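# Sort taped parcels onto cabinet and shelf tops, arrows up

## Task

Set both blue-taped parcels on the top surface of the two-door cabinet (only arm1 can get there) and both white-taped parcels on the top surface of the wooden shelf (only arm3 can get there). Each parcel must end upright, with the arrows printed on its sides pointing upward, and with its entire base supported by that top. If any of these parcels is left unheld on the floor or on a lower board, the attempt fails.

## Robot and tools

Robots: three i2rt Big YAM arms named arm1, arm2 and arm3, each ending in a five-finger right hand with a wrist camera. Feet, in the scene frame (metres, origin on the floor, +z up; each foot faces its own +x): arm1 at (-0.825, +0.862, +0.900), quat_wxyz (+0.961, 0, 0, +0.276); arm2 at (-0.194, -0.230, +0.896), quat (+0.912, -0.007, -0.003, +0.410); arm3 at (+1.009, -0.632, +0.850), quat (+0.591, +0.005, -0.003, -0.807). Reach is roughly 1.07 m from the joint-1 axis. arm1 serves the cabinet, arm3 the shelf; arm2 in the middle can pass parcels along.

Hand frame: the hand point sits 0.045 m ahead of the palm. Its +z runs along straightened fingers, +y leaves the palm, +x crosses the palm away from the thumb. With joints 1, 5, 6 at 0 and the hand level and forward, the palm is down and the thumb is on the left. Straight fingers extend 0.06-0.07 m past the point. Fully turned in front of the palm, the thumb and fingers can wrap objects about 0.035-0.065 m thick; thumb tip against index pad can pinch a light object up to about 0.08 m. A rigid bracket on the little-finger side of the wrist projects up to 0.10 m and can strike things.

Tool move: all arguments optional. arm1, arm2, arm3 each take their own object; an arm left out is not commanded (shown "as last shown" / "not commanded") but may still be driving toward an older target. Inside an arm's object:
- joints: absolute targets by name. joint1_rad..joint6_rad in radians. Ranges: joint1 -2.879..2.879 (positive = counter-clockwise seen from above), joint2 0..3.141, joint3 0..3.019, joint4 -1.692..1.57 (positive tips fingers up), joint5 -1.57..1.57 (positive toward arm's right), joint6 -2.094..2.094 (positive clockwise viewed from behind the hand). Hand keys hand_little, hand_ring, hand_middle, hand_index, hand_thumb_bend, hand_thumb_turn are absolute positions from -1 (closed; for thumb_turn, in front of the palm) to +1 (open; thumb beside palm). hand_force_limit (-1..1, about 0 to 10 N at the fingertip, 15 N for thumb motors) and hand_speed (-0.96..1) are settings, not motions.
- target: one list of seven numbers, [x, y, z, qw, qx, qy, qz], an absolute hand-point pose in the scene frame, metres and unit quaternion, the same format the result's hand line prints. The hand follows a straight line to it starting from its current hand_target. When target is used, joints may carry only the hand_ keys above.
- speed: top hand speed in m/s, 0.002 to 4.3, default 0.25; rotation limited to twice that in rad/s.
- min_time_s: 0.1 to 8 s, the shortest duration for that arm's joint motions.
cameras: list of names from arm1_cam_wrist, arm2_cam_wrist, arm3_cam_wrist, room_a, room_b, or ["all"]; [] gives none. Omitted means all for an empty move, none otherwise.
All motions in one call begin together; hand paths end together and stop after 10 s; no call exceeds 15 s. Example arm part: {"target": [x, y, z, qw, qx, qy, qz], "speed": 0.25, "joints": {"hand_index": -0.5}}. A move with no action reports every robot in full.

Other tools: wait {seconds: 0..10, cameras} lets time pass without new commands. zoom_image {camera, region: [x0, y0, x1, y1]} enlarges pixels of that camera's most recent image (box at most 504x504, origin top-left). show_instructions shows the reference page. finished_scene {scene: 1} ends the scene permanently; the parcels must stay placed without help.

Reading results: "move" names arms that got motion. Per arm: joint_positions (arm joints plus hand values and the two settings), Joint velocities in rad/s ("within noise" means settled), joint torques, hand and hand_target poses, status such as done (within 1 cm and 2 degrees), off_target (resting away from target, not a stop), not_followed or "pose unreachable"/"joint command not followed" (a safety check withheld it), time_out (a stop; on_its_own shows the held target). hand_stopped_by lists little, ring, middle, index, thumb_bend, thumb_turn as moving, target, force, stalled or fault. *_load_n values are fingertip forces in N, positive when pushed open; a load falling near 0 signals a lost grip. MOTOR HOT warns of heating; an OVER-TEMPERATURE FAULT drops the arm for 30-60 s. If a call is refused or a stop hits it, later calls in that same reply are skipped.

Gripping: a finger motor moves only when its target changes by 0.002 or more; it halts at its target or when its load hits hand_force_limit, then locks. Start state: force limit 0, speed -0.8. For gentle grasps use hand_speed -0.94 or lower and raise the force limit moderately. To squeeze harder, raise the limit and send a target beyond the current reading.

Control quirks: the path pose is clipped to within 100 mm and 20 degrees of the measured hand, so large jumps are executed piecewise. Hands lag, overshoot and exceed speed near full stretch; fast or stretched arms can swing up to ~30 degrees past target. Joint-space moves run each joint at its own pace, so the hand can sweep wide. Printed hand positions drift at long reach; confirm with cameras (calibrations given per camera, world-to-camera transforms in metres).

Avoid: contact between robots, especially closing one hand on another's fingers; ramming fixed furniture or heavy objects; releasing a parcel while it moves or above its resting height (even millimetre drops count); letting parcels tumble or end on the floor or lower boards; heavy or twisting loads on fingers; long stretched holds that heat motors. Stray pushes may nudge loose parcels occasionally, so check before finishing.

Each tool is called in YAML: its name, and indented under it one key for each argument.

Reference images:

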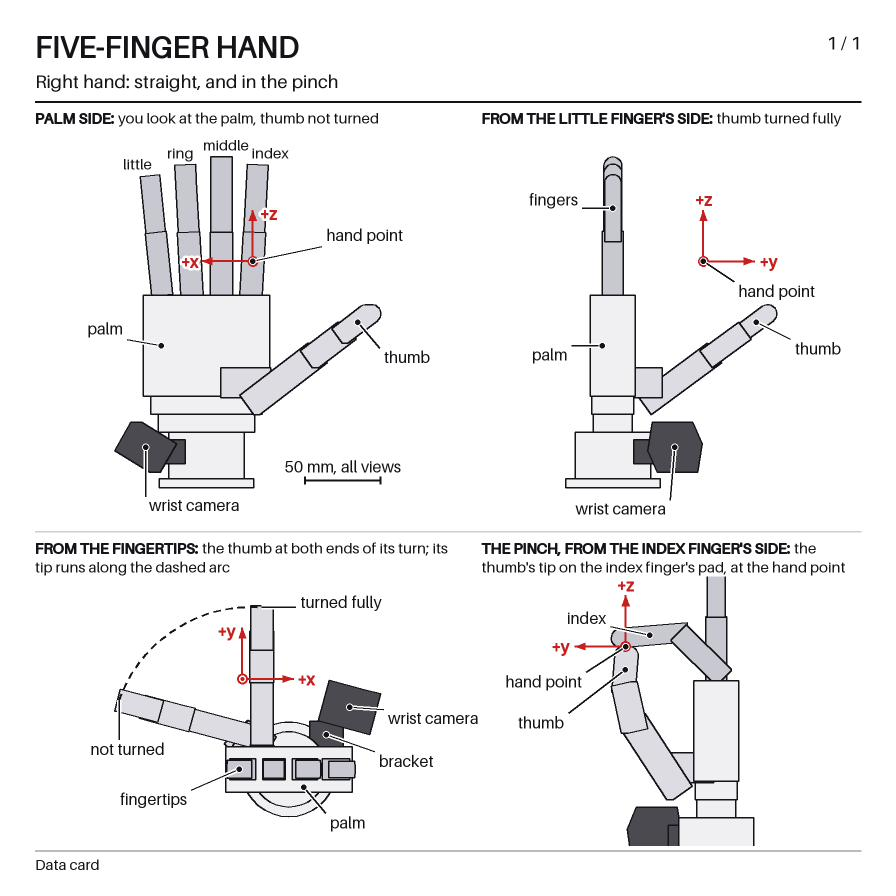

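## Session

move:

Scene clock: 0.00 s.
Joint torques (N m): no reading
Motor temperatures (°C): arm1=[33 33 35 32 34 29] | arm2=[40 39 34 29 34 30] | arm3=[33 35 29 34 34 29]
Heat: arm1: hottest joint3_rad 35 °C; arm2: hottest joint1_rad 40 °C; arm3: hottest joint2_rad 35 °C.
Joint velocities: within noise
arm1.joint_positions: joint1_rad=+0.562 joint2_rad=+0.632 joint3_rad=+1.383 joint4_rad=-1.552 joint5_rad=+0.168 joint6_rad=-1.285 hand_little=+1.000 hand_ring=+1.000 hand_middle=+1.000 hand_index=+1.000 hand_thumb_turn=+1.000 hand_thumb_bend=+1.000 hand_force_limit=+0.000 hand_speed=-0.800
arm1.joint_status: not commanded
arm1.hand_stopped_by: target,target,target,target,target,target
arm1.little_load_n: 0.0
arm1.ring_load_n: 0.0
arm1.middle_load_n: 0.0
arm1.index_load_n: 0.0
arm1.thumb_bend_load_n: 0.5
arm1.thumb_turn_load_n: 0.0
arm1.hand: x=-0.6729 y=+0.9898 z=+1.3521 quat_wxyz=(-0.182, +0.857, +0.346, +0.336) (m; scene frame)
arm1.hand_target: x=-0.6731 y=+0.9893 z=+1.3585 quat_wxyz=(-0.188, +0.854, +0.344, +0.342) (m; scene frame)
arm1.hand_status: not commanded
arm2.joint_positions: joint1_rad=-0.435 joint2_rad=+0.622 joint3_rad=+1.413 joint4_rad=-1.348 joint5_rad=-0.208 joint6_rad=-1.364 hand_little=+1.000 hand_ring=+1.000 hand_middle=+1.000 hand_index=+1.000 hand_thumb_turn=+1.000 hand_thumb_bend=+1.000 hand_force_limit=+0.000 hand_speed=-0.800
arm2.joint_status: not commanded
arm2.hand_stopped_by: target,target,target,target,target,target
arm2.little_load_n: 0.0
arm2.ring_load_n: 0.0
arm2.middle_load_n: 0.0
arm2.index_load_n: 0.0
arm2.thumb_bend_load_n: 0.0
arm2.thumb_turn_load_n: 0.5
arm2.hand: x=+0.0184 y=-0.1429 z=+1.3941 quat_wxyz=(-0.228, +0.859, +0.142, +0.437) (m; scene frame)
arm2.hand_target: x=+0.0176 y=-0.1430 z=+1.4067 quat_wxyz=(-0.231, +0.851, +0.143, +0.449) (m; scene frame)
arm2.hand_status: not commanded
arm3.joint_positions: joint1_rad=+0.385 joint2_rad=+0.628 joint3_rad=+1.387 joint4_rad=-1.239 joint5_rad=-0.187 joint6_rad=-1.206 hand_little=+1.000 hand_ring=+1.000 hand_middle=+1.000 hand_index=+1.000 hand_thumb_turn=+1.000 hand_thumb_bend=+1.000 hand_force_limit=+0.000 hand_speed=-0.800
arm3.joint_status: not commanded
arm3.hand_stopped_by: target,target,target,target,target,target
arm3.little_load_n: 0.0
arm3.ring_load_n: 0.0
arm3.middle_load_n: 0.0
arm3.index_load_n: 0.0
arm3.thumb_bend_load_n: 0.0
arm3.thumb_turn_load_n: 0.0
arm3.hand: x=+1.0143 y=-0.8840 z=+1.3501 quat_wxyz=(+0.204, +0.546, -0.654, +0.482) (m; scene frame)
arm3.hand_target: x=+1.0141 y=-0.8829 z=+1.3602 quat_wxyz=(+0.210, +0.543, -0.648, +0.490) (m; scene frame)
arm3.hand_status: not commanded
pictures: arm1_cam_wrist, arm2_cam_wrist, arm3_cam_wrist, room_a, room_b

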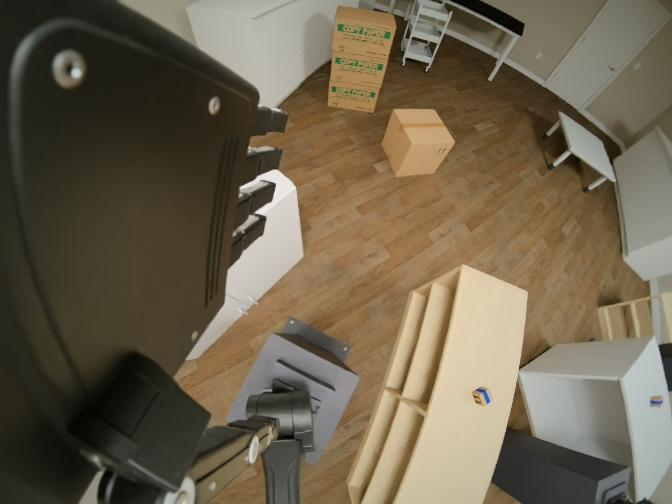

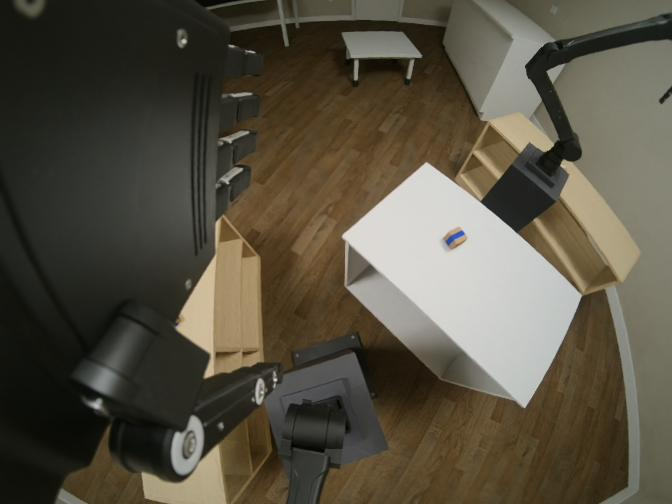

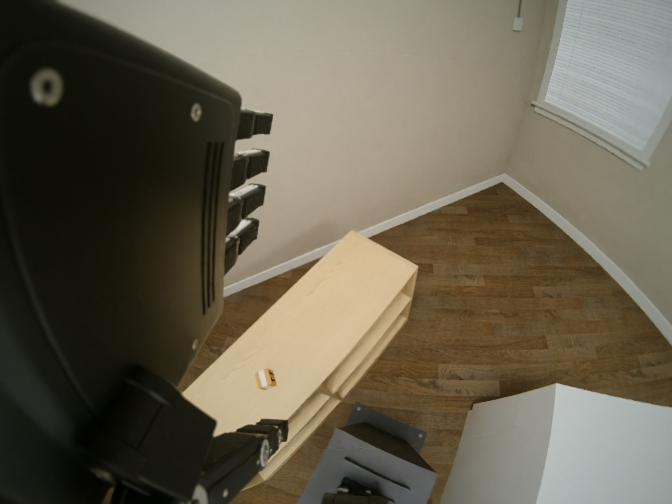

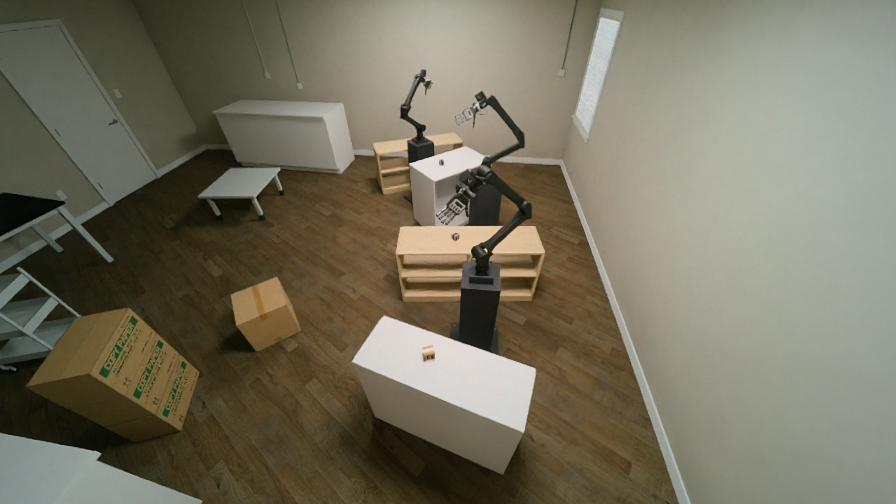

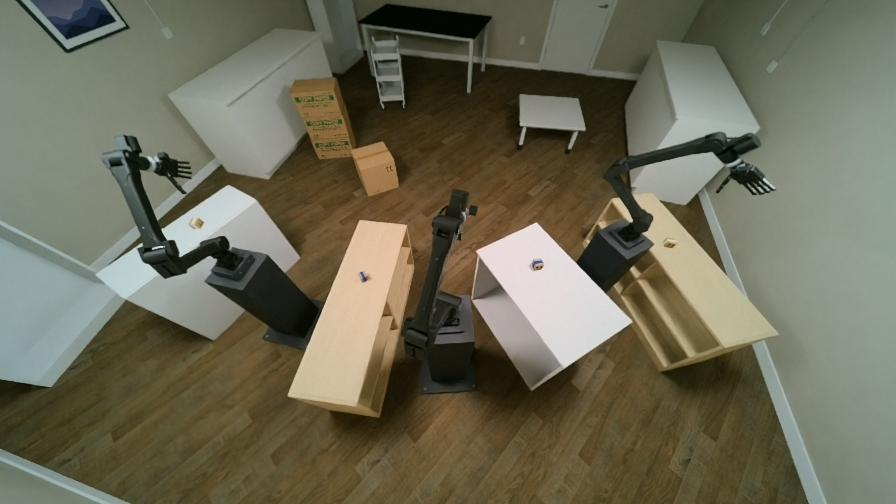

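zoom_image:
  camera: "room_b"
  region: [160, 190, 240, 250]

zoom_image:
  camera: "room_b"
  region: [330, 250, 410, 310]

zoom_image:
  camera: "room_b"
  region: [500, 240, 580, 300]

zoom_image:
  camera: "room_b"
  region: [630, 210, 710, 270]

zoom_image:
  camera: "room_a"
  region: [390, 320, 470, 380]

zoom_image:
  camera: "room_a"
  region: [420, 210, 500, 270]

zoom_image:
  camera: "arm2_cam_wrist"
  region: [420, 210, 500, 270]

zoom_image:
  camera: "arm3_cam_wrist"
  region: [230, 350, 310, 410]

zoom_image:
  camera: "arm1_cam_wrist"
  region: [440, 370, 520, 430]

Scaled by 6.300 from the camera's image (finer frame: 1280x720).

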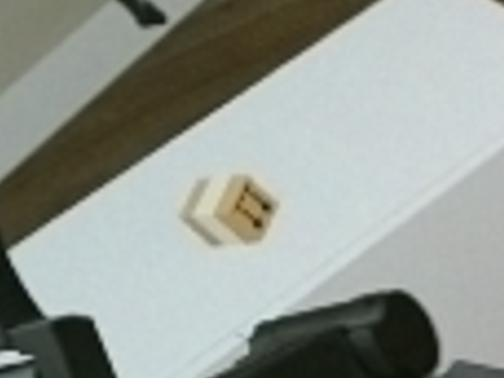

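Scaled by 6.300 from the camera's image (finer frame: 1280x720).

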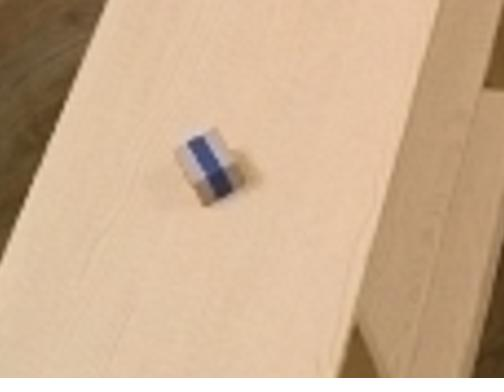

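Scaled by 6.300 from the camera's image (finer frame: 1280x720).

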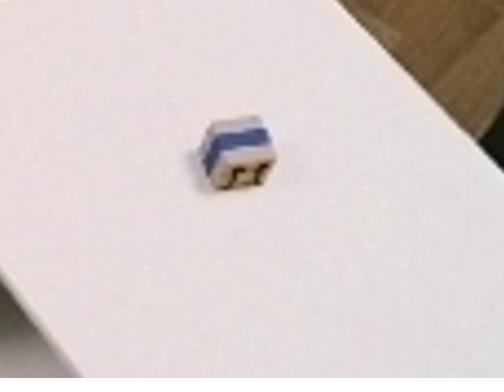

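Scaled by 6.300 from the camera's image (finer frame: 1280x720).

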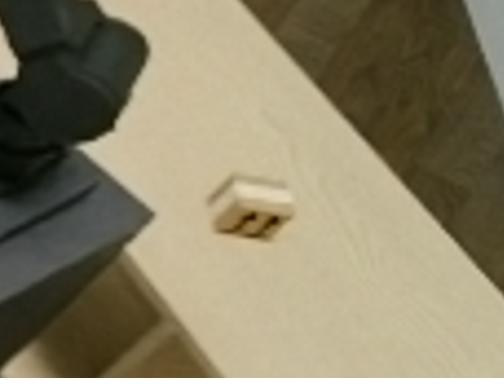

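Scaled by 6.300 from the camera's image (finer frame: 1280x720).

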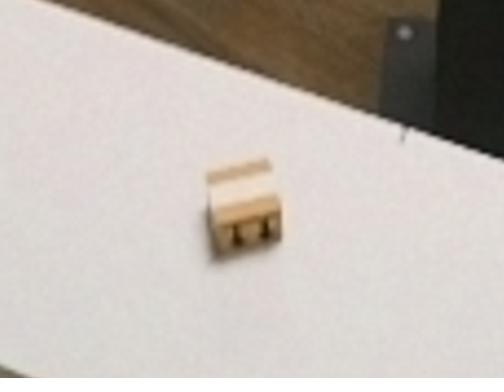

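Scaled by 6.300 from the camera's image (finer frame: 1280x720).

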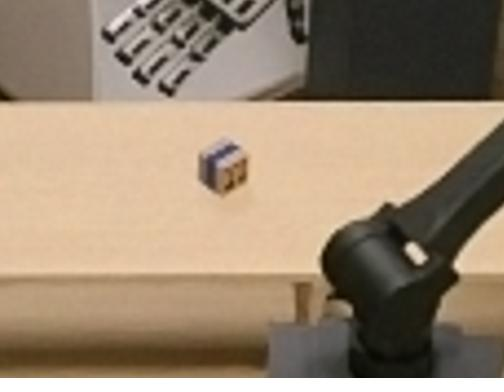

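Scaled by 6.300 from the camera's image (finer frame: 960x720).

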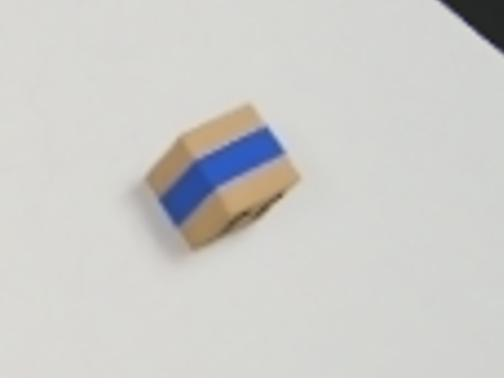

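Scaled by 6.300 from the camera's image (finer frame: 960x720).

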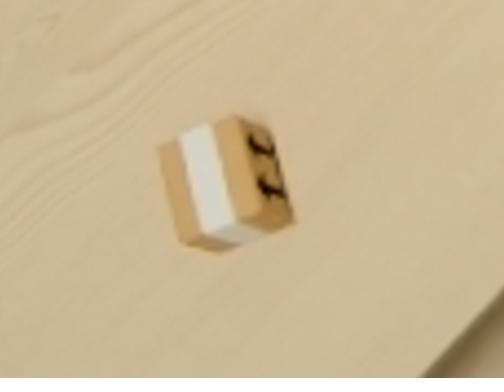

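Scaled by 6.300 from the camera's image (finer frame: 960x720).

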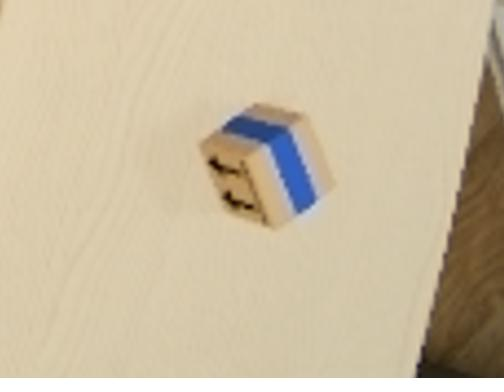

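move:
  arm1: {"target": [-0.879, 1.43, 1.02, -0.282, 0.624, 0.681, 0.2585], "speed": 0.3}
  arm2: {"target": [0.54, -0.33, 0.90, 0.025, 0.922, -0.0604, 0.3819], "speed": 0.3}
  arm3: {"target": [1.41, -0.88, 0.82, 0.1045, 0.8889, -0.2523, 0.3682], "speed": 0.3}
  cameras: ["all"]

Scene clock: 22.10 s.
Joint torques (N m): arm1=[0.32 -9.47 11.45 1.47 0.02 -0.17] | arm2=[-0.73 -20.48 12.53 1.7 0.23 0.03] | arm3=[-0.03 -10.81 7.41 1.92 0.08 0]
Motor temperatures (°C): arm1=[33 33 36 31 33 29] | arm2=[39 39 35 29 34 30] | arm3=[33 35 31 34 33 29]
Heat: arm1: hottest joint3_rad 36 °C; arm2: hottest joint1_rad 39 °C; arm3: hottest joint2_rad 35 °C.
move: arm1 off_target; arm2 off_target; arm3 off_target
Joint velocities: within noise
arm1.joint_positions: joint1_rad=+1.236 joint2_rad=+1.509 joint3_rad=+0.990 joint4_rad=-0.313 joint5_rad=+0.103 joint6_rad=-1.458 hand_little=+1.000 hand_ring=+1.000 hand_middle=+1.000 hand_index=+1.000 hand_thumb_turn=+1.000 hand_thumb_bend=+1.000 hand_force_limit=+0.000 hand_speed=-0.800
arm1.joint_status: not commanded
arm1.hand_stopped_by: target,target,target,target,target,target
arm1.little_load_n: 0.0
arm1.ring_load_n: 0.0
arm1.middle_load_n: 0.0
arm1.index_load_n: -0.5
arm1.thumb_bend_load_n: 0.0
arm1.thumb_turn_load_n: 0.0
arm1.hand: x=-0.8715 y=+1.4110 z=+1.0038 quat_wxyz=(-0.266, +0.635, +0.682, +0.248)
arm1.hand_target: x=-0.8789 y=+1.4289 z=+1.0205 quat_wxyz=(-0.282, +0.624, +0.681, +0.259)
arm1.hand_status: off_target (0.026 m and 2.6 deg from the pose sent, 0.589 m and 49.3 deg at the start)
arm2.joint_positions: joint1_rad=-0.879 joint2_rad=+2.088 joint3_rad=+1.410 joint4_rad=-0.195 joint5_rad=+0.053 joint6_rad=-1.511 hand_little=+1.000 hand_ring=+1.000 hand_middle=+1.000 hand_index=+1.000 hand_thumb_turn=+1.000 hand_thumb_bend=+1.000 hand_force_limit=+0.000 hand_speed=-0.800
arm2.joint_status: not commanded
arm2.hand_stopped_by: target,target,target,target,target,target
arm2.little_load_n: 0.0
arm2.ring_load_n: 0.0
arm2.middle_load_n: 0.0
arm2.index_load_n: 0.0
arm2.thumb_bend_load_n: 0.0
arm2.thumb_turn_load_n: 0.0
arm2.hand: x=+0.5131 y=-0.3226 z=+0.8665 quat_wxyz=(+0.024, +0.936, -0.051, +0.348)
arm2.hand_target: x=+0.5379 y=-0.3300 z=+0.9010 quat_wxyz=(+0.025, +0.922, -0.060, +0.382)
arm2.hand_status: off_target (0.044 m and 4.4 deg from the pose sent, 0.742 m and 38.6 deg at the start)
arm3.joint_positions: joint1_rad=+1.488 joint2_rad=+1.628 joint3_rad=+0.576 joint4_rad=+0.205 joint5_rad=+0.127 joint6_rad=-1.444 hand_little=+1.000 hand_ring=+1.000 hand_middle=+1.000 hand_index=+1.000 hand_thumb_turn=+1.000 hand_thumb_bend=+1.000 hand_force_limit=+0.000 hand_speed=-0.800
arm3.joint_status: not commanded
arm3.hand_stopped_by: target,target,target,target,target,target
arm3.little_load_n: 0.0
arm3.ring_load_n: 0.0
arm3.middle_load_n: 0.0
arm3.index_load_n: 0.0
arm3.thumb_bend_load_n: -0.5
arm3.thumb_turn_load_n: 0.0
arm3.hand: x=+1.3900 y=-0.8750 z=+0.8075 quat_wxyz=(+0.103, +0.895, -0.261, +0.348)
arm3.hand_target: x=+1.4093 y=-0.8796 z=+0.8205 quat_wxyz=(+0.104, +0.889, -0.252, +0.368)
arm3.hand_status: off_target (0.024 m and 2.6 deg from the pose sent, 0.662 m and 63.8 deg at the start)
pictures: arm1_cam_wrist, arm2_cam_wrist, arm3_cam_wrist, room_a, room_b
arm1_cam_wrist: T_world_to_cam=[[0.93195, 0.30854, 0.19047, 0.18544], [0.35496, -0.88356, -0.3055, 1.88423], [0.07404, 0.35232, -0.93295, 0.61873]] pos_world=[-0.88745, 1.38961, 1.11756]
arm2_cam_wrist: T_world_to_cam=[[0.0577, -0.9782, 0.19948, -0.52181], [-0.99187, -0.07887, -0.09987, 0.56096], [0.11343, -0.1921, -0.9748, 0.84035]] pos_world=[0.49119, -0.30476, 0.97929]
arm3_cam_wrist: T_world_to_cam=[[-0.38249, -0.90329, 0.19431, -0.41861], [-0.89653, 0.31199, -0.31447, 1.79219], [0.22344, -0.29449, -0.92917, 0.29245]] pos_world=[1.3813, -0.85114, 0.91667]

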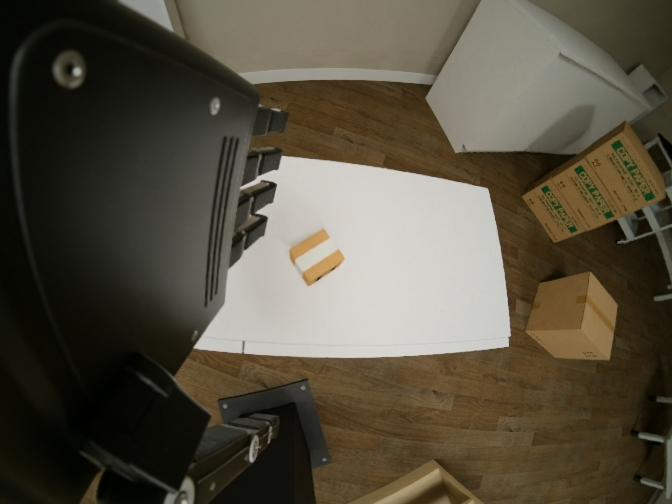

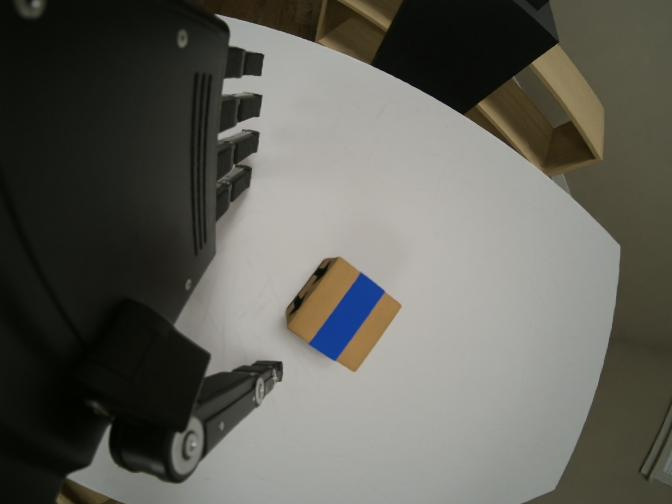

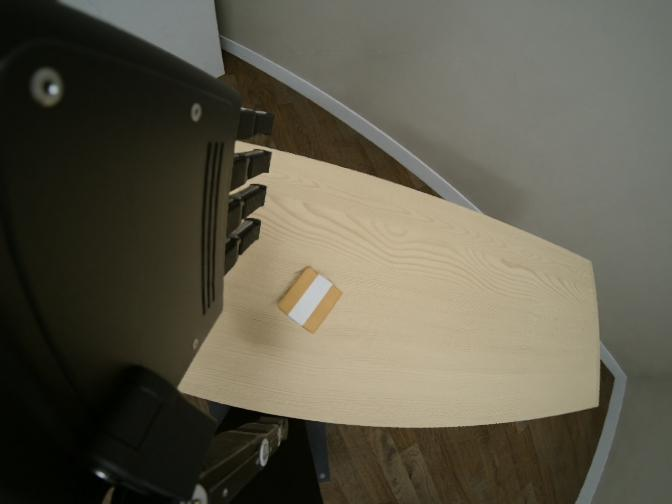

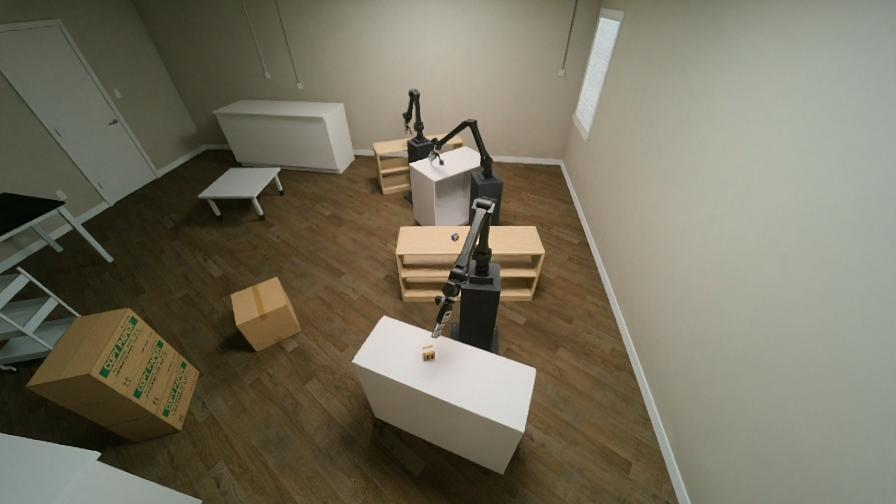

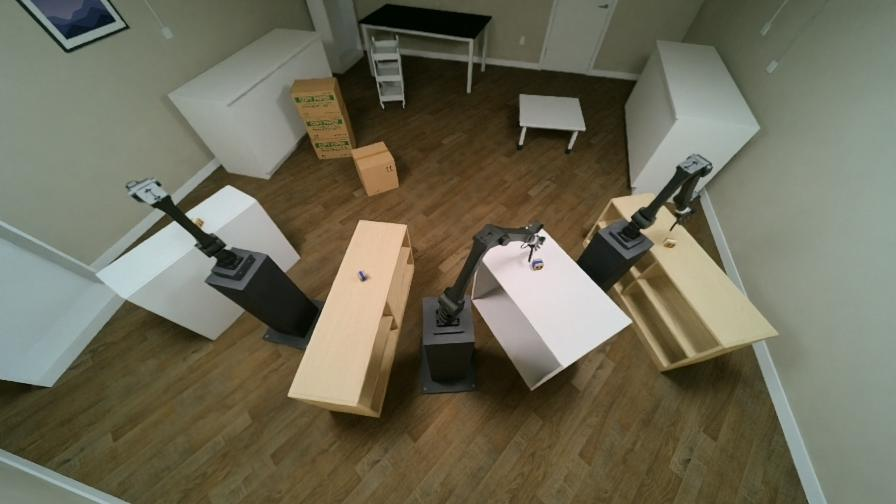

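zoom_image:
  camera: "arm1_cam_wrist"
  region: [280, 220, 360, 300]

zoom_image:
  camera: "arm2_cam_wrist"
  region: [270, 240, 410, 380]

zoom_image:
  camera: "arm3_cam_wrist"
  region: [270, 250, 350, 340]

zoom_image:
  camera: "room_a"
  region: [410, 335, 450, 375]

zoom_image:
  camera: "room_b"
  region: [650, 225, 690, 265]

zoom_image:
  camera: "room_b"
  region: [520, 245, 560, 285]

Scaled by 6.300 from the camera's image (finer frame: 960x720).

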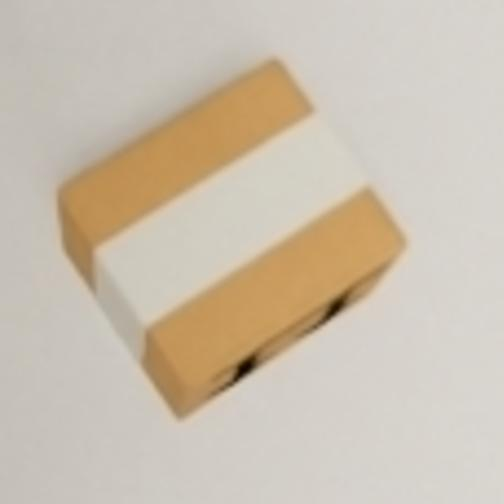

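Scaled by 3.600 from the camera's image (finer frame: 960x720).

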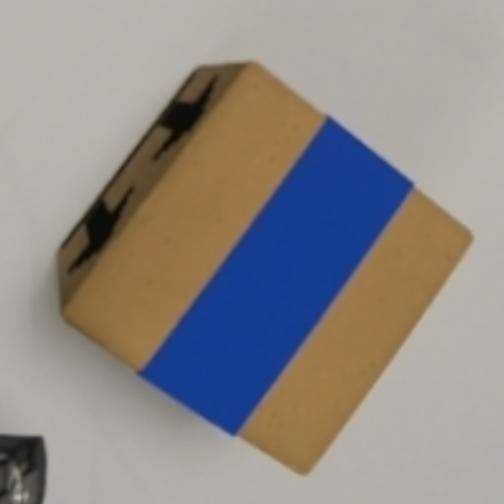

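Scaled by 5.600 from the camera's image (finer frame: 960x720).

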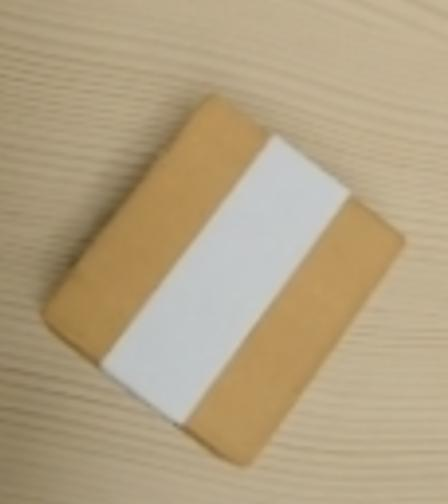

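Scaled by 12.600 from the camera's image (finer frame: 1280x720).

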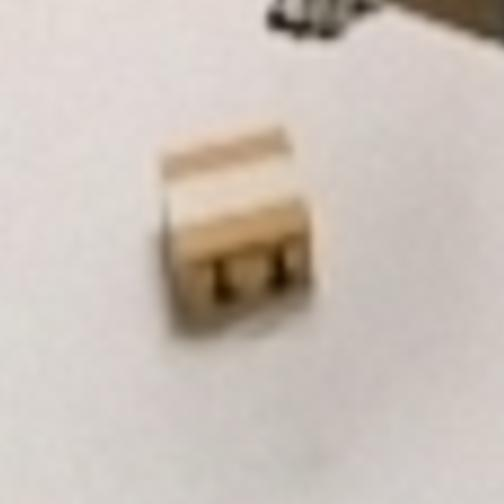

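Scaled by 12.600 from the camera's image (finer frame: 1280x720).

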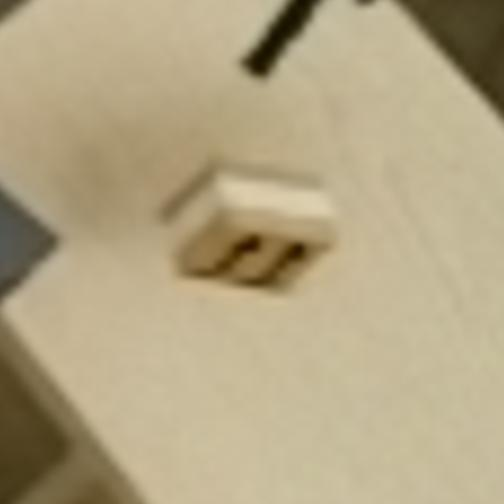

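Scaled by 12.600 from the camera's image (finer frame: 1280x720).

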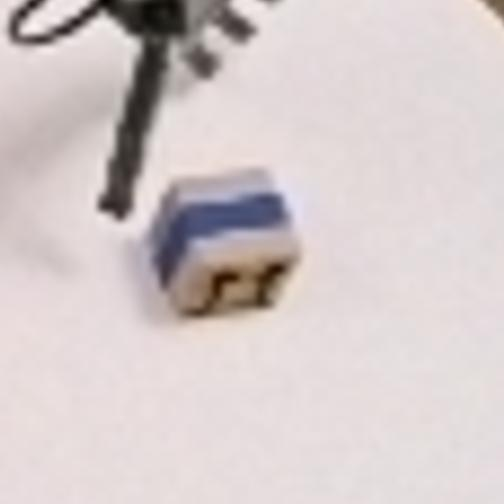

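move:
  arm1: {"target": [-0.873, 1.355, 0.86, -0.642, 0.765, 0.0367, -0.0308], "speed": 0.3}
  arm2: {"target": [0.311, -0.325, 0.89, -0.410, 0.489, -0.590, 0.495], "speed": 0.3}
  cameras: ["all"]

Scene clock: 34.73 s.
Joint torques (N m): arm1=[-0.56 -7.77 1.2 2.02 0.12 0.09] | arm2=[-0.62 -10.29 3.14 2.61 0.1 0.05] | arm3=[-0.15 -10.52 7.35 1.87 0.06 0.02]
Motor temperatures (°C): arm1=[32 33 37 31 33 29] | arm2=[39 40 36 29 33 30] | arm3=[33 35 33 34 33 29]
Heat: arm1: hottest joint3_rad 37 °C; arm2: hottest joint2_rad 40 °C; arm3: hottest joint2_rad 35 °C.
move: arm1 done; arm2 done
Joint velocities: within noise
arm1.joint_positions: joint1_rad=+1.022 joint2_rad=+1.975 joint3_rad=+0.437 joint4_rad=+1.368 joint5_rad=-0.095 joint6_rad=-0.028 hand_little=+1.000 hand_ring=+1.000 hand_middle=+1.000 hand_index=+1.000 hand_thumb_turn=+1.000 hand_thumb_bend=+1.000 hand_force_limit=+0.000 hand_speed=-0.800
arm1.joint_status: not commanded
arm1.hand_stopped_by: target,target,target,target,target,target
arm1.little_load_n: 0.0
arm1.ring_load_n: 0.0
arm1.middle_load_n: 0.0
arm1.index_load_n: 0.0
arm1.thumb_bend_load_n: 0.0
arm1.thumb_turn_load_n: 0.0
arm1.hand: x=-0.8763 y=+1.3575 z=+0.8644 quat_wxyz=(-0.644, +0.763, +0.045, -0.030)
arm1.hand_target: x=-0.8730 y=+1.3549 z=+0.8600 quat_wxyz=(-0.642, +0.765, +0.037, -0.031)
arm1.hand_status: done (0.006 m and 1.0 deg from the pose sent, 0.154 m and 95.3 deg at the start)
arm2.joint_positions: joint1_rad=-1.115 joint2_rad=+1.856 joint3_rad=+0.473 joint4_rad=+1.185 joint5_rad=-0.094 joint6_rad=-0.020 hand_little=+1.000 hand_ring=+1.000 hand_middle=+1.000 hand_index=+1.000 hand_thumb_turn=+1.000 hand_thumb_bend=+1.000 hand_force_limit=+0.000 hand_speed=-0.800
arm2.joint_status: not commanded
arm2.hand_stopped_by: target,target,target,target,target,target
arm2.little_load_n: 0.0
arm2.ring_load_n: -0.5
arm2.middle_load_n: -0.5
arm2.index_load_n: 0.0
arm2.thumb_bend_load_n: 0.0
arm2.thumb_turn_load_n: -0.5
arm2.hand: x=+0.3124 y=-0.3207 z=+0.8900 quat_wxyz=(-0.408, +0.497, -0.587, +0.491)
arm2.hand_target: x=+0.3109 y=-0.3250 z=+0.8900 quat_wxyz=(-0.410, +0.489, -0.590, +0.495)
arm2.hand_status: done (0.005 m and 1.1 deg from the pose sent, 0.203 m and 99.0 deg at the start)
arm3: as last shown
arm3.joint_positions: joint1_rad=+1.488 joint2_rad=+1.628 joint3_rad=+0.576 joint4_rad=+0.205 joint5_rad=+0.127 joint6_rad=-1.445 hand_little=+1.000 hand_ring=+1.000 hand_middle=+1.000 hand_index=+1.000 hand_thumb_turn=+1.000 hand_thumb_bend=+1.000 hand_force_limit=+0.000 hand_speed=-0.800
arm3.middle_load_n: 0.5
arm3.thumb_bend_load_n: 0.0
arm3.hand: x=+1.3900 y=-0.8750 z=+0.8075 quat_wxyz=(+0.103, +0.895, -0.260, +0.348)
arm3.hand_target: x=+1.4093 y=-0.8796 z=+0.8205 quat_wxyz=(+0.105, +0.889, -0.252, +0.368)
pictures: arm1_cam_wrist, arm2_cam_wrist, arm3_cam_wrist, room_a, room_b
arm1_cam_wrist: T_world_to_cam=[[0.33008, -0.10309, -0.93831, 1.23994], [-0.82036, -0.52305, -0.23112, 0.21242], [-0.46696, 0.84604, -0.25722, -1.2204]] pos_world=[-0.80489, 1.27144, 0.89863]
arm2_cam_wrist: T_world_to_cam=[[-0.25261, -0.21869, -0.94253, 0.84384], [-0.4394, 0.89381, -0.08962, 0.49461], [0.86204, 0.39151, -0.32188, 0.25863]] pos_world=[0.20754, -0.3588, 0.92292]
arm3_cam_wrist: T_world_to_cam=[[-0.38188, -0.90344, 0.19485, -0.42004], [-0.89682, 0.31128, -0.31437, 1.79197], [0.22336, -0.29479, -0.92909, 0.29221]] pos_world=[1.3814, -0.85114, 0.91667]

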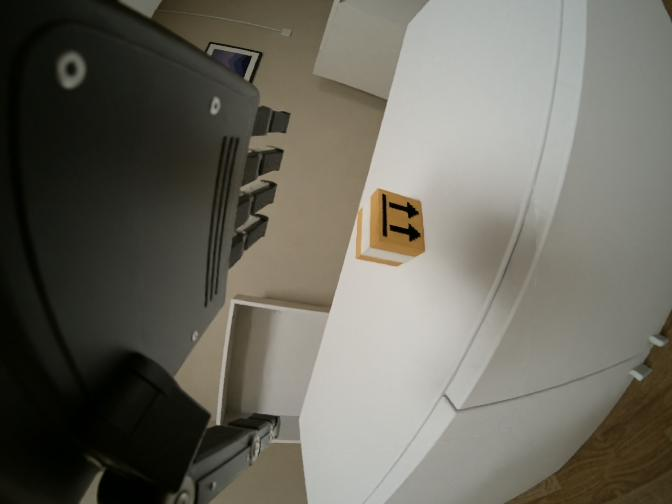

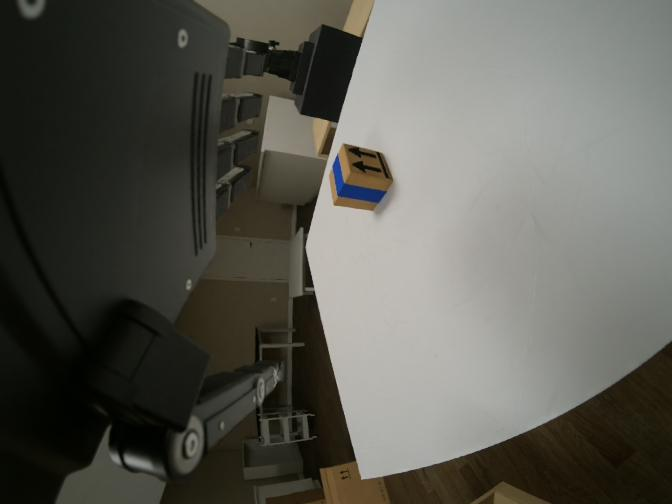

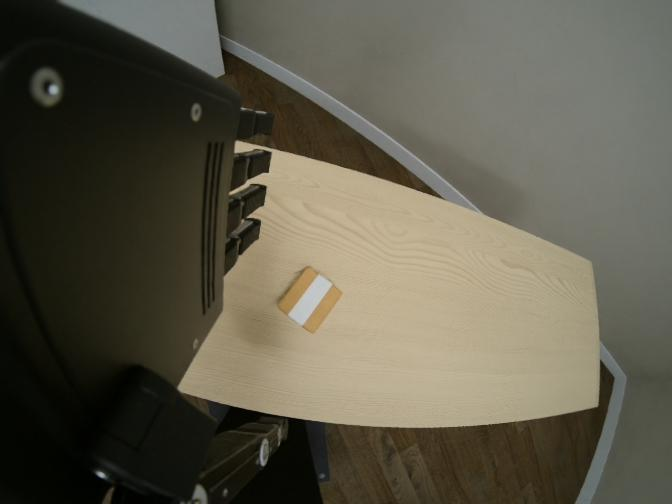

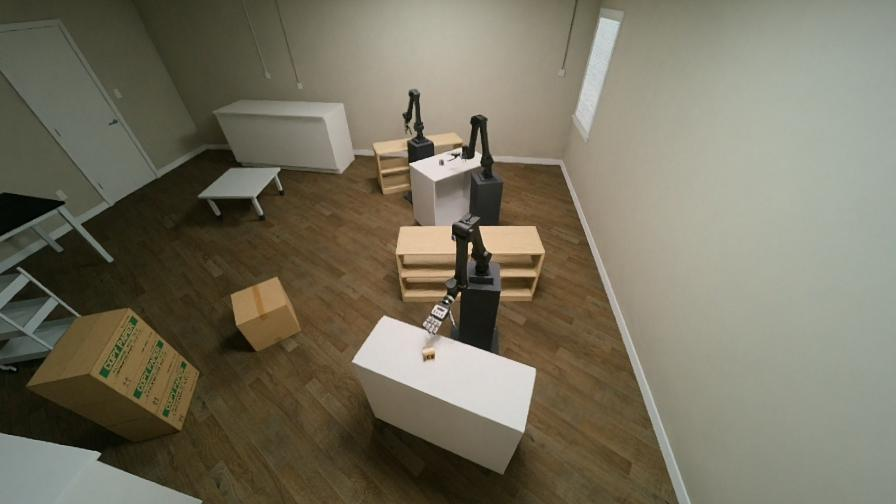

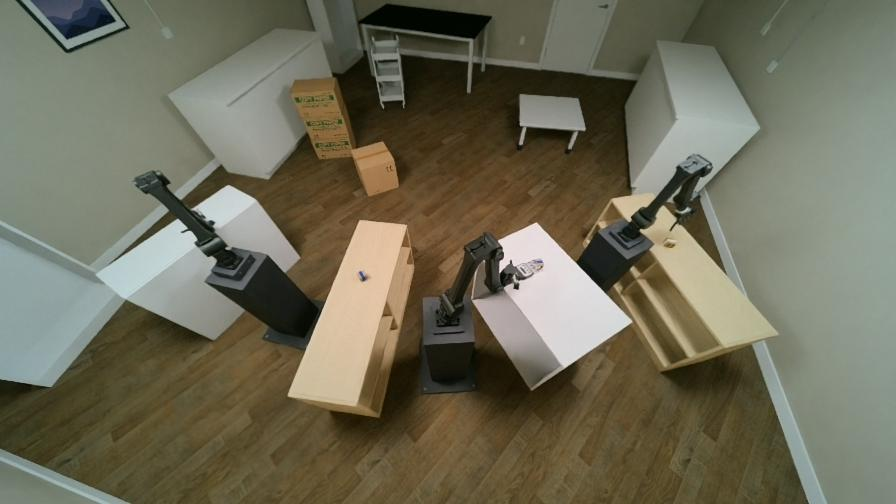

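move:
  arm1: {"joints": {"joint1_rad": -1.32, "joint2_rad": 1.35}, "min_time_s": 3}

move:
  arm1: {"target": [-0.448, 0.532, 0.81, -0.2666, 0.3177, -0.6971, 0.5849], "speed": 0.3}
  arm3: {"target": [1.284, -0.90, 0.74, -0.3, 0.6, -0.7, 0.25], "speed": 0.2}
  cameras: ["all"]

Scene clock: 52.63 s.
Joint torques (N m): arm1=[0.44 -5.83 5.94 1.59 0.04 0.06] | arm2=[-0.97 -10.23 3.15 2.56 0.13 0.04] | arm3=[-0.21 -10.58 7.3 1.94 0.1 -0.01]
Motor temperatures (°C): arm1=[32 33 36 31 33 29] | arm2=[39 40 36 29 33 30] | arm3=[32 35 34 34 33 29]
Heat: arm1: hottest joint3_rad 36 °C; arm2: hottest joint2_rad 40 °C; arm3: hottest joint2_rad 35 °C.
move: arm1 done
Joint velocities: within noise
arm1.joint_positions: joint1_rad=-1.324 joint2_rad=+1.353 joint3_rad=+0.437 joint4_rad=+1.371 joint5_rad=-0.091 joint6_rad=-0.027 hand_little=+1.000 hand_ring=+1.000 hand_middle=+1.000 hand_index=+1.000 hand_thumb_turn=+1.000 hand_thumb_bend=+1.000 hand_force_limit=+0.000 hand_speed=-0.800
arm1.joint_status: all done
arm1.hand_stopped_by: target,target,target,target,target,target
arm1.little_load_n: 0.0
arm1.ring_load_n: 0.0
arm1.middle_load_n: 0.0
arm1.index_load_n: 0.0
arm1.thumb_bend_load_n: 0.0
arm1.thumb_turn_load_n: 0.0
arm1.hand: x=-0.4296 y=+0.5459 z=+1.1735 quat_wxyz=(-0.344, +0.249, -0.468, +0.775)
arm1.hand_target: x=-0.4294 y=+0.5498 z=+1.1764 quat_wxyz=(-0.351, +0.246, -0.464, +0.775)
arm1.hand_status: not commanded
arm2, arm3: as last shown
arm2.ring_load_n: 0.0
arm2.middle_load_n: 0.0
arm2.thumb_turn_load_n: 0.0
arm2.hand: x=+0.3124 y=-0.3207 z=+0.8901 quat_wxyz=(-0.409, +0.497, -0.587, +0.491)
arm3.middle_load_n: 0.0
pictures: none

Scene clock: 56.77 s.
Joint torques (N m): arm1=[-0.44 -8.76 0.85 1.18 -0.09 0.01] | arm2=[-0.62 -10.23 3.11 2.7 0.11 0.02] | arm3=[-1.08 -10.46 5.63 0.53 -0.51 0.19]
Motor temperatures (°C): arm1=[32 33 36 31 33 29] | arm2=[39 40 35 29 33 30] | arm3=[32 35 34 34 33 29]
Heat: arm1: hottest joint3_rad 36 °C; arm2: hottest joint2_rad 40 °C; arm3: hottest joint2_rad 35 °C.
move: arm1 done; arm3 done
Joint velocities: within noise
arm1.joint_positions: joint1_rad=-1.366 joint2_rad=+2.189 joint3_rad=+0.488 joint4_rad=+1.542 joint5_rad=-0.095 joint6_rad=-0.023 hand_little=+1.000 hand_ring=+1.000 hand_middle=+1.000 hand_index=+1.000 hand_thumb_turn=+1.000 hand_thumb_bend=+1.000 hand_force_limit=+0.000 hand_speed=-0.800
arm1.joint_status: not commanded
arm1.hand_stopped_by: target,target,target,target,target,target
arm1.little_load_n: 0.0
arm1.ring_load_n: 0.0
arm1.middle_load_n: -0.5
arm1.index_load_n: 0.0
arm1.thumb_bend_load_n: 0.0
arm1.thumb_turn_load_n: -0.5
arm1.hand: x=-0.4457 y=+0.5340 z=+0.8186 quat_wxyz=(-0.268, +0.320, -0.690, +0.591)
arm1.hand_target: x=-0.4481 y=+0.5322 z=+0.8101 quat_wxyz=(-0.267, +0.318, -0.697, +0.585)
arm1.hand_status: done (0.009 m and 1.1 deg from the pose sent, 0.364 m and 36.3 deg at the start)
arm2: as last shown
arm2.ring_load_n: -0.5
arm2.thumb_turn_load_n: -0.5
arm3.joint_positions: joint1_rad=+0.824 joint2_rad=+1.799 joint3_rad=+0.606 joint4_rad=+0.068 joint5_rad=-0.669 joint6_rad=-0.753 hand_little=+1.000 hand_ring=+1.000 hand_middle=+1.000 hand_index=+1.000 hand_thumb_turn=+1.000 hand_thumb_bend=+1.000 hand_force_limit=+0.000 hand_speed=-0.800
arm3.joint_status: not commanded
arm3.hand_stopped_by: target,target,target,target,target,target
arm3.little_load_n: 0.0
arm3.ring_load_n: 0.0
arm3.middle_load_n: 0.0
arm3.index_load_n: 0.0
arm3.thumb_bend_load_n: -0.5
arm3.thumb_turn_load_n: 0.0
arm3.hand: x=+1.2796 y=-0.8912 z=+0.7394 quat_wxyz=(-0.298, +0.604, -0.697, +0.248)
arm3.hand_target: x=+1.2838 y=-0.8999 z=+0.7402 quat_wxyz=(-0.300, +0.599, -0.699, +0.250)
arm3.hand_status: done (0.010 m and 0.6 deg from the pose sent, 0.128 m and 78.6 deg at the start)
pictures: arm1_cam_wrist, arm2_cam_wrist, arm3_cam_wrist, room_a, room_b
arm1_cam_wrist: T_world_to_cam=[[-0.30044, -0.15544, -0.94105, 0.71915], [0.24254, 0.94175, -0.23299, -0.18259], [0.92245, -0.29824, -0.24524, 0.88609]] pos_world=[-0.55703, 0.54801, 0.85152]
arm2_cam_wrist: T_world_to_cam=[[-0.25257, -0.21831, -0.94263, 0.84406], [-0.43927, 0.8939, -0.08933, 0.49434], [0.86212, 0.3915, -0.32167, 0.25842]] pos_world=[0.20754, -0.3588, 0.92292]
arm3_cam_wrist: T_world_to_cam=[[-0.71565, -0.10356, -0.69074, 1.33124], [-0.34743, 0.9107, 0.22343, 1.11015], [0.60592, 0.39987, -0.68772, 0.19997]] pos_world=[1.21724, -0.95311, 0.80902]

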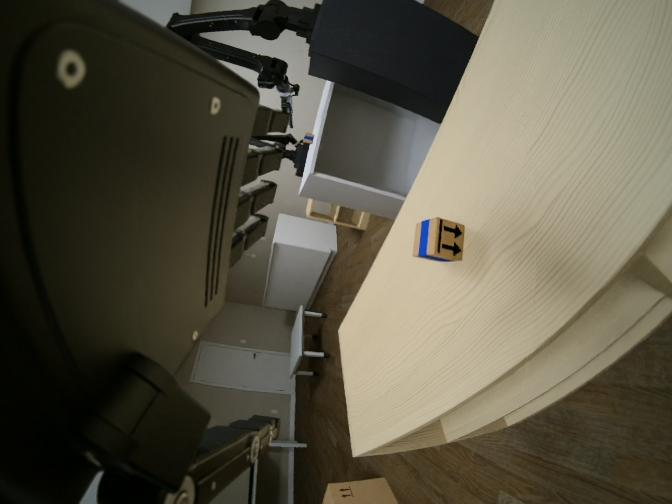

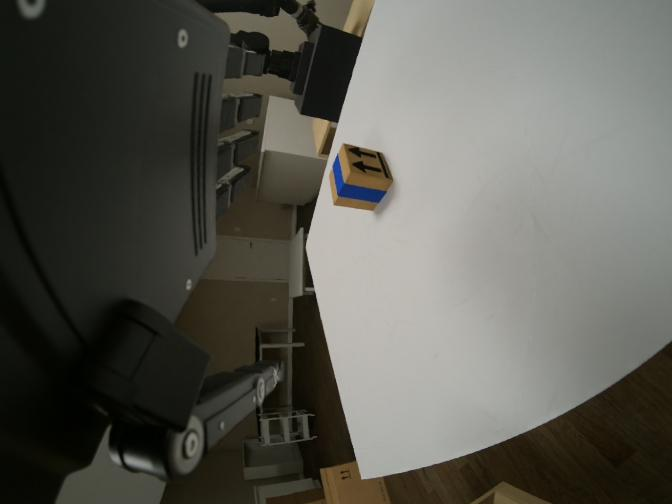

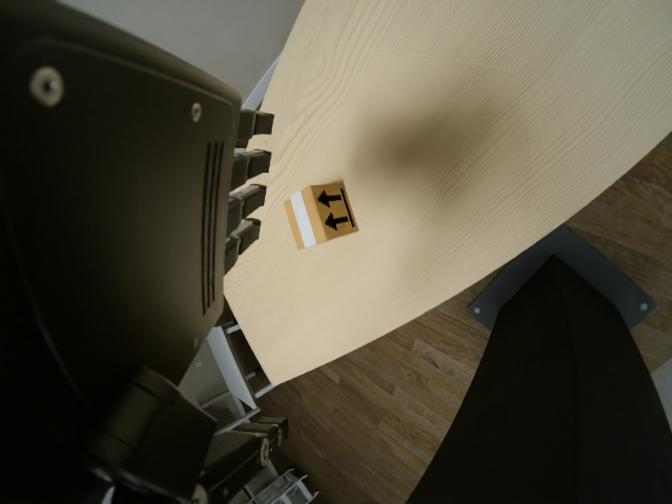

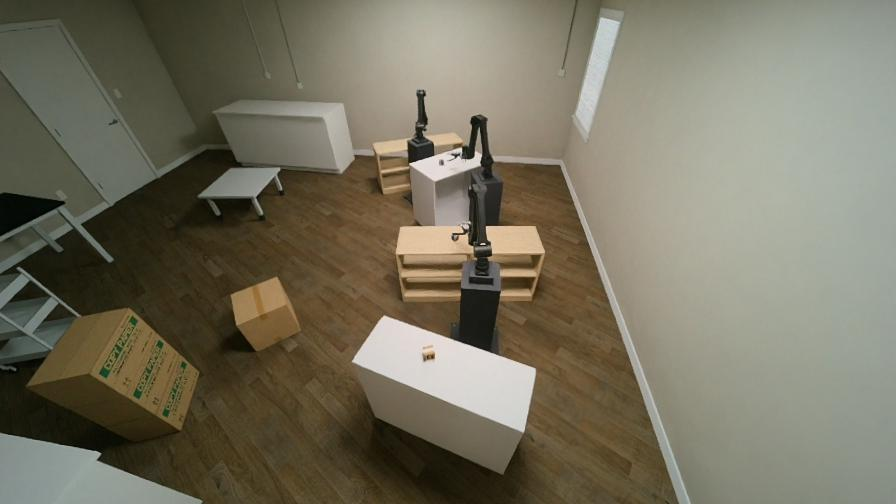

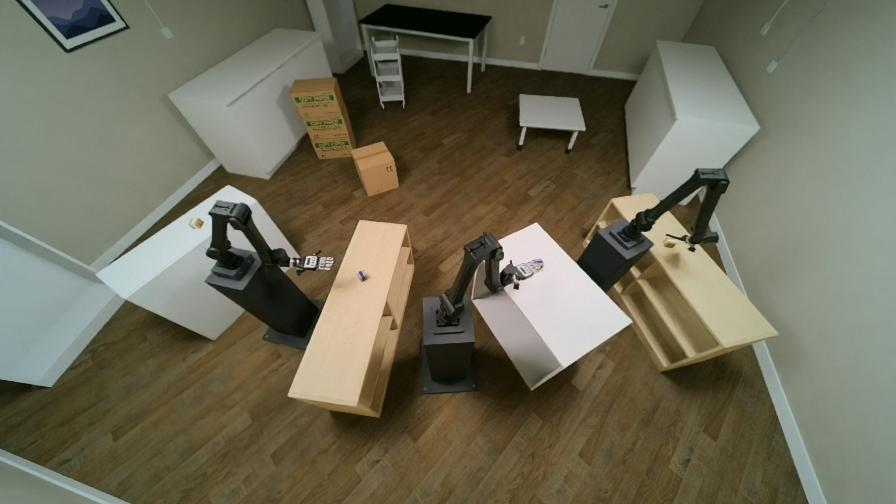

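zoom_image:
  camera: "arm1_cam_wrist"
  region: [390, 190, 490, 290]

zoom_image:
  camera: "arm2_cam_wrist"
  region: [310, 125, 410, 225]

zoom_image:
  camera: "arm3_cam_wrist"
  region: [270, 160, 370, 260]

Scaled by 5.040 from the camera's image (finer frame: 960x720).

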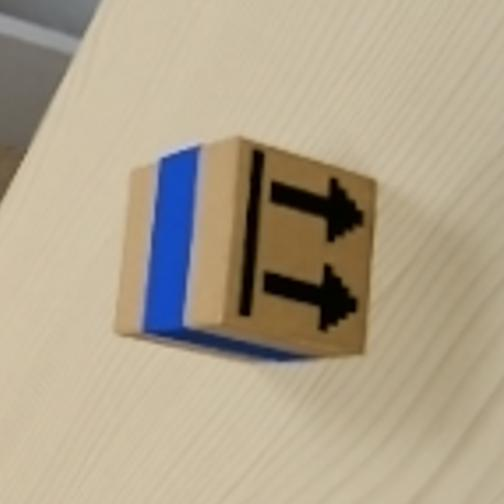

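Scaled by 5.040 from the camera's image (finer frame: 960x720).

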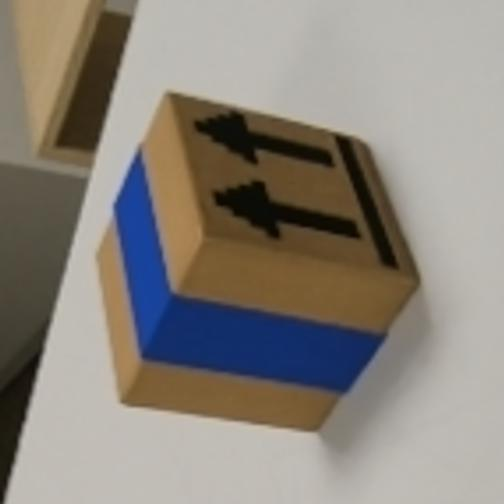

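Scaled by 5.040 from the camera's image (finer frame: 960x720).

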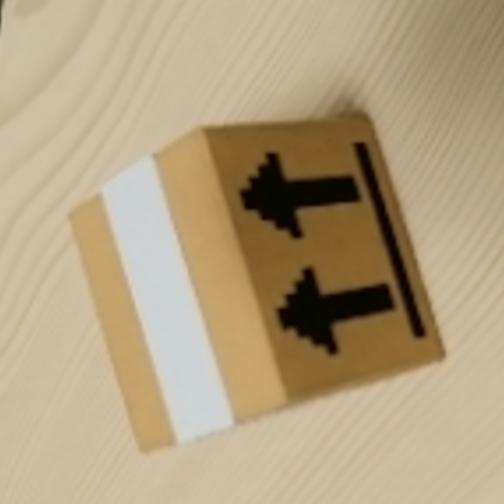

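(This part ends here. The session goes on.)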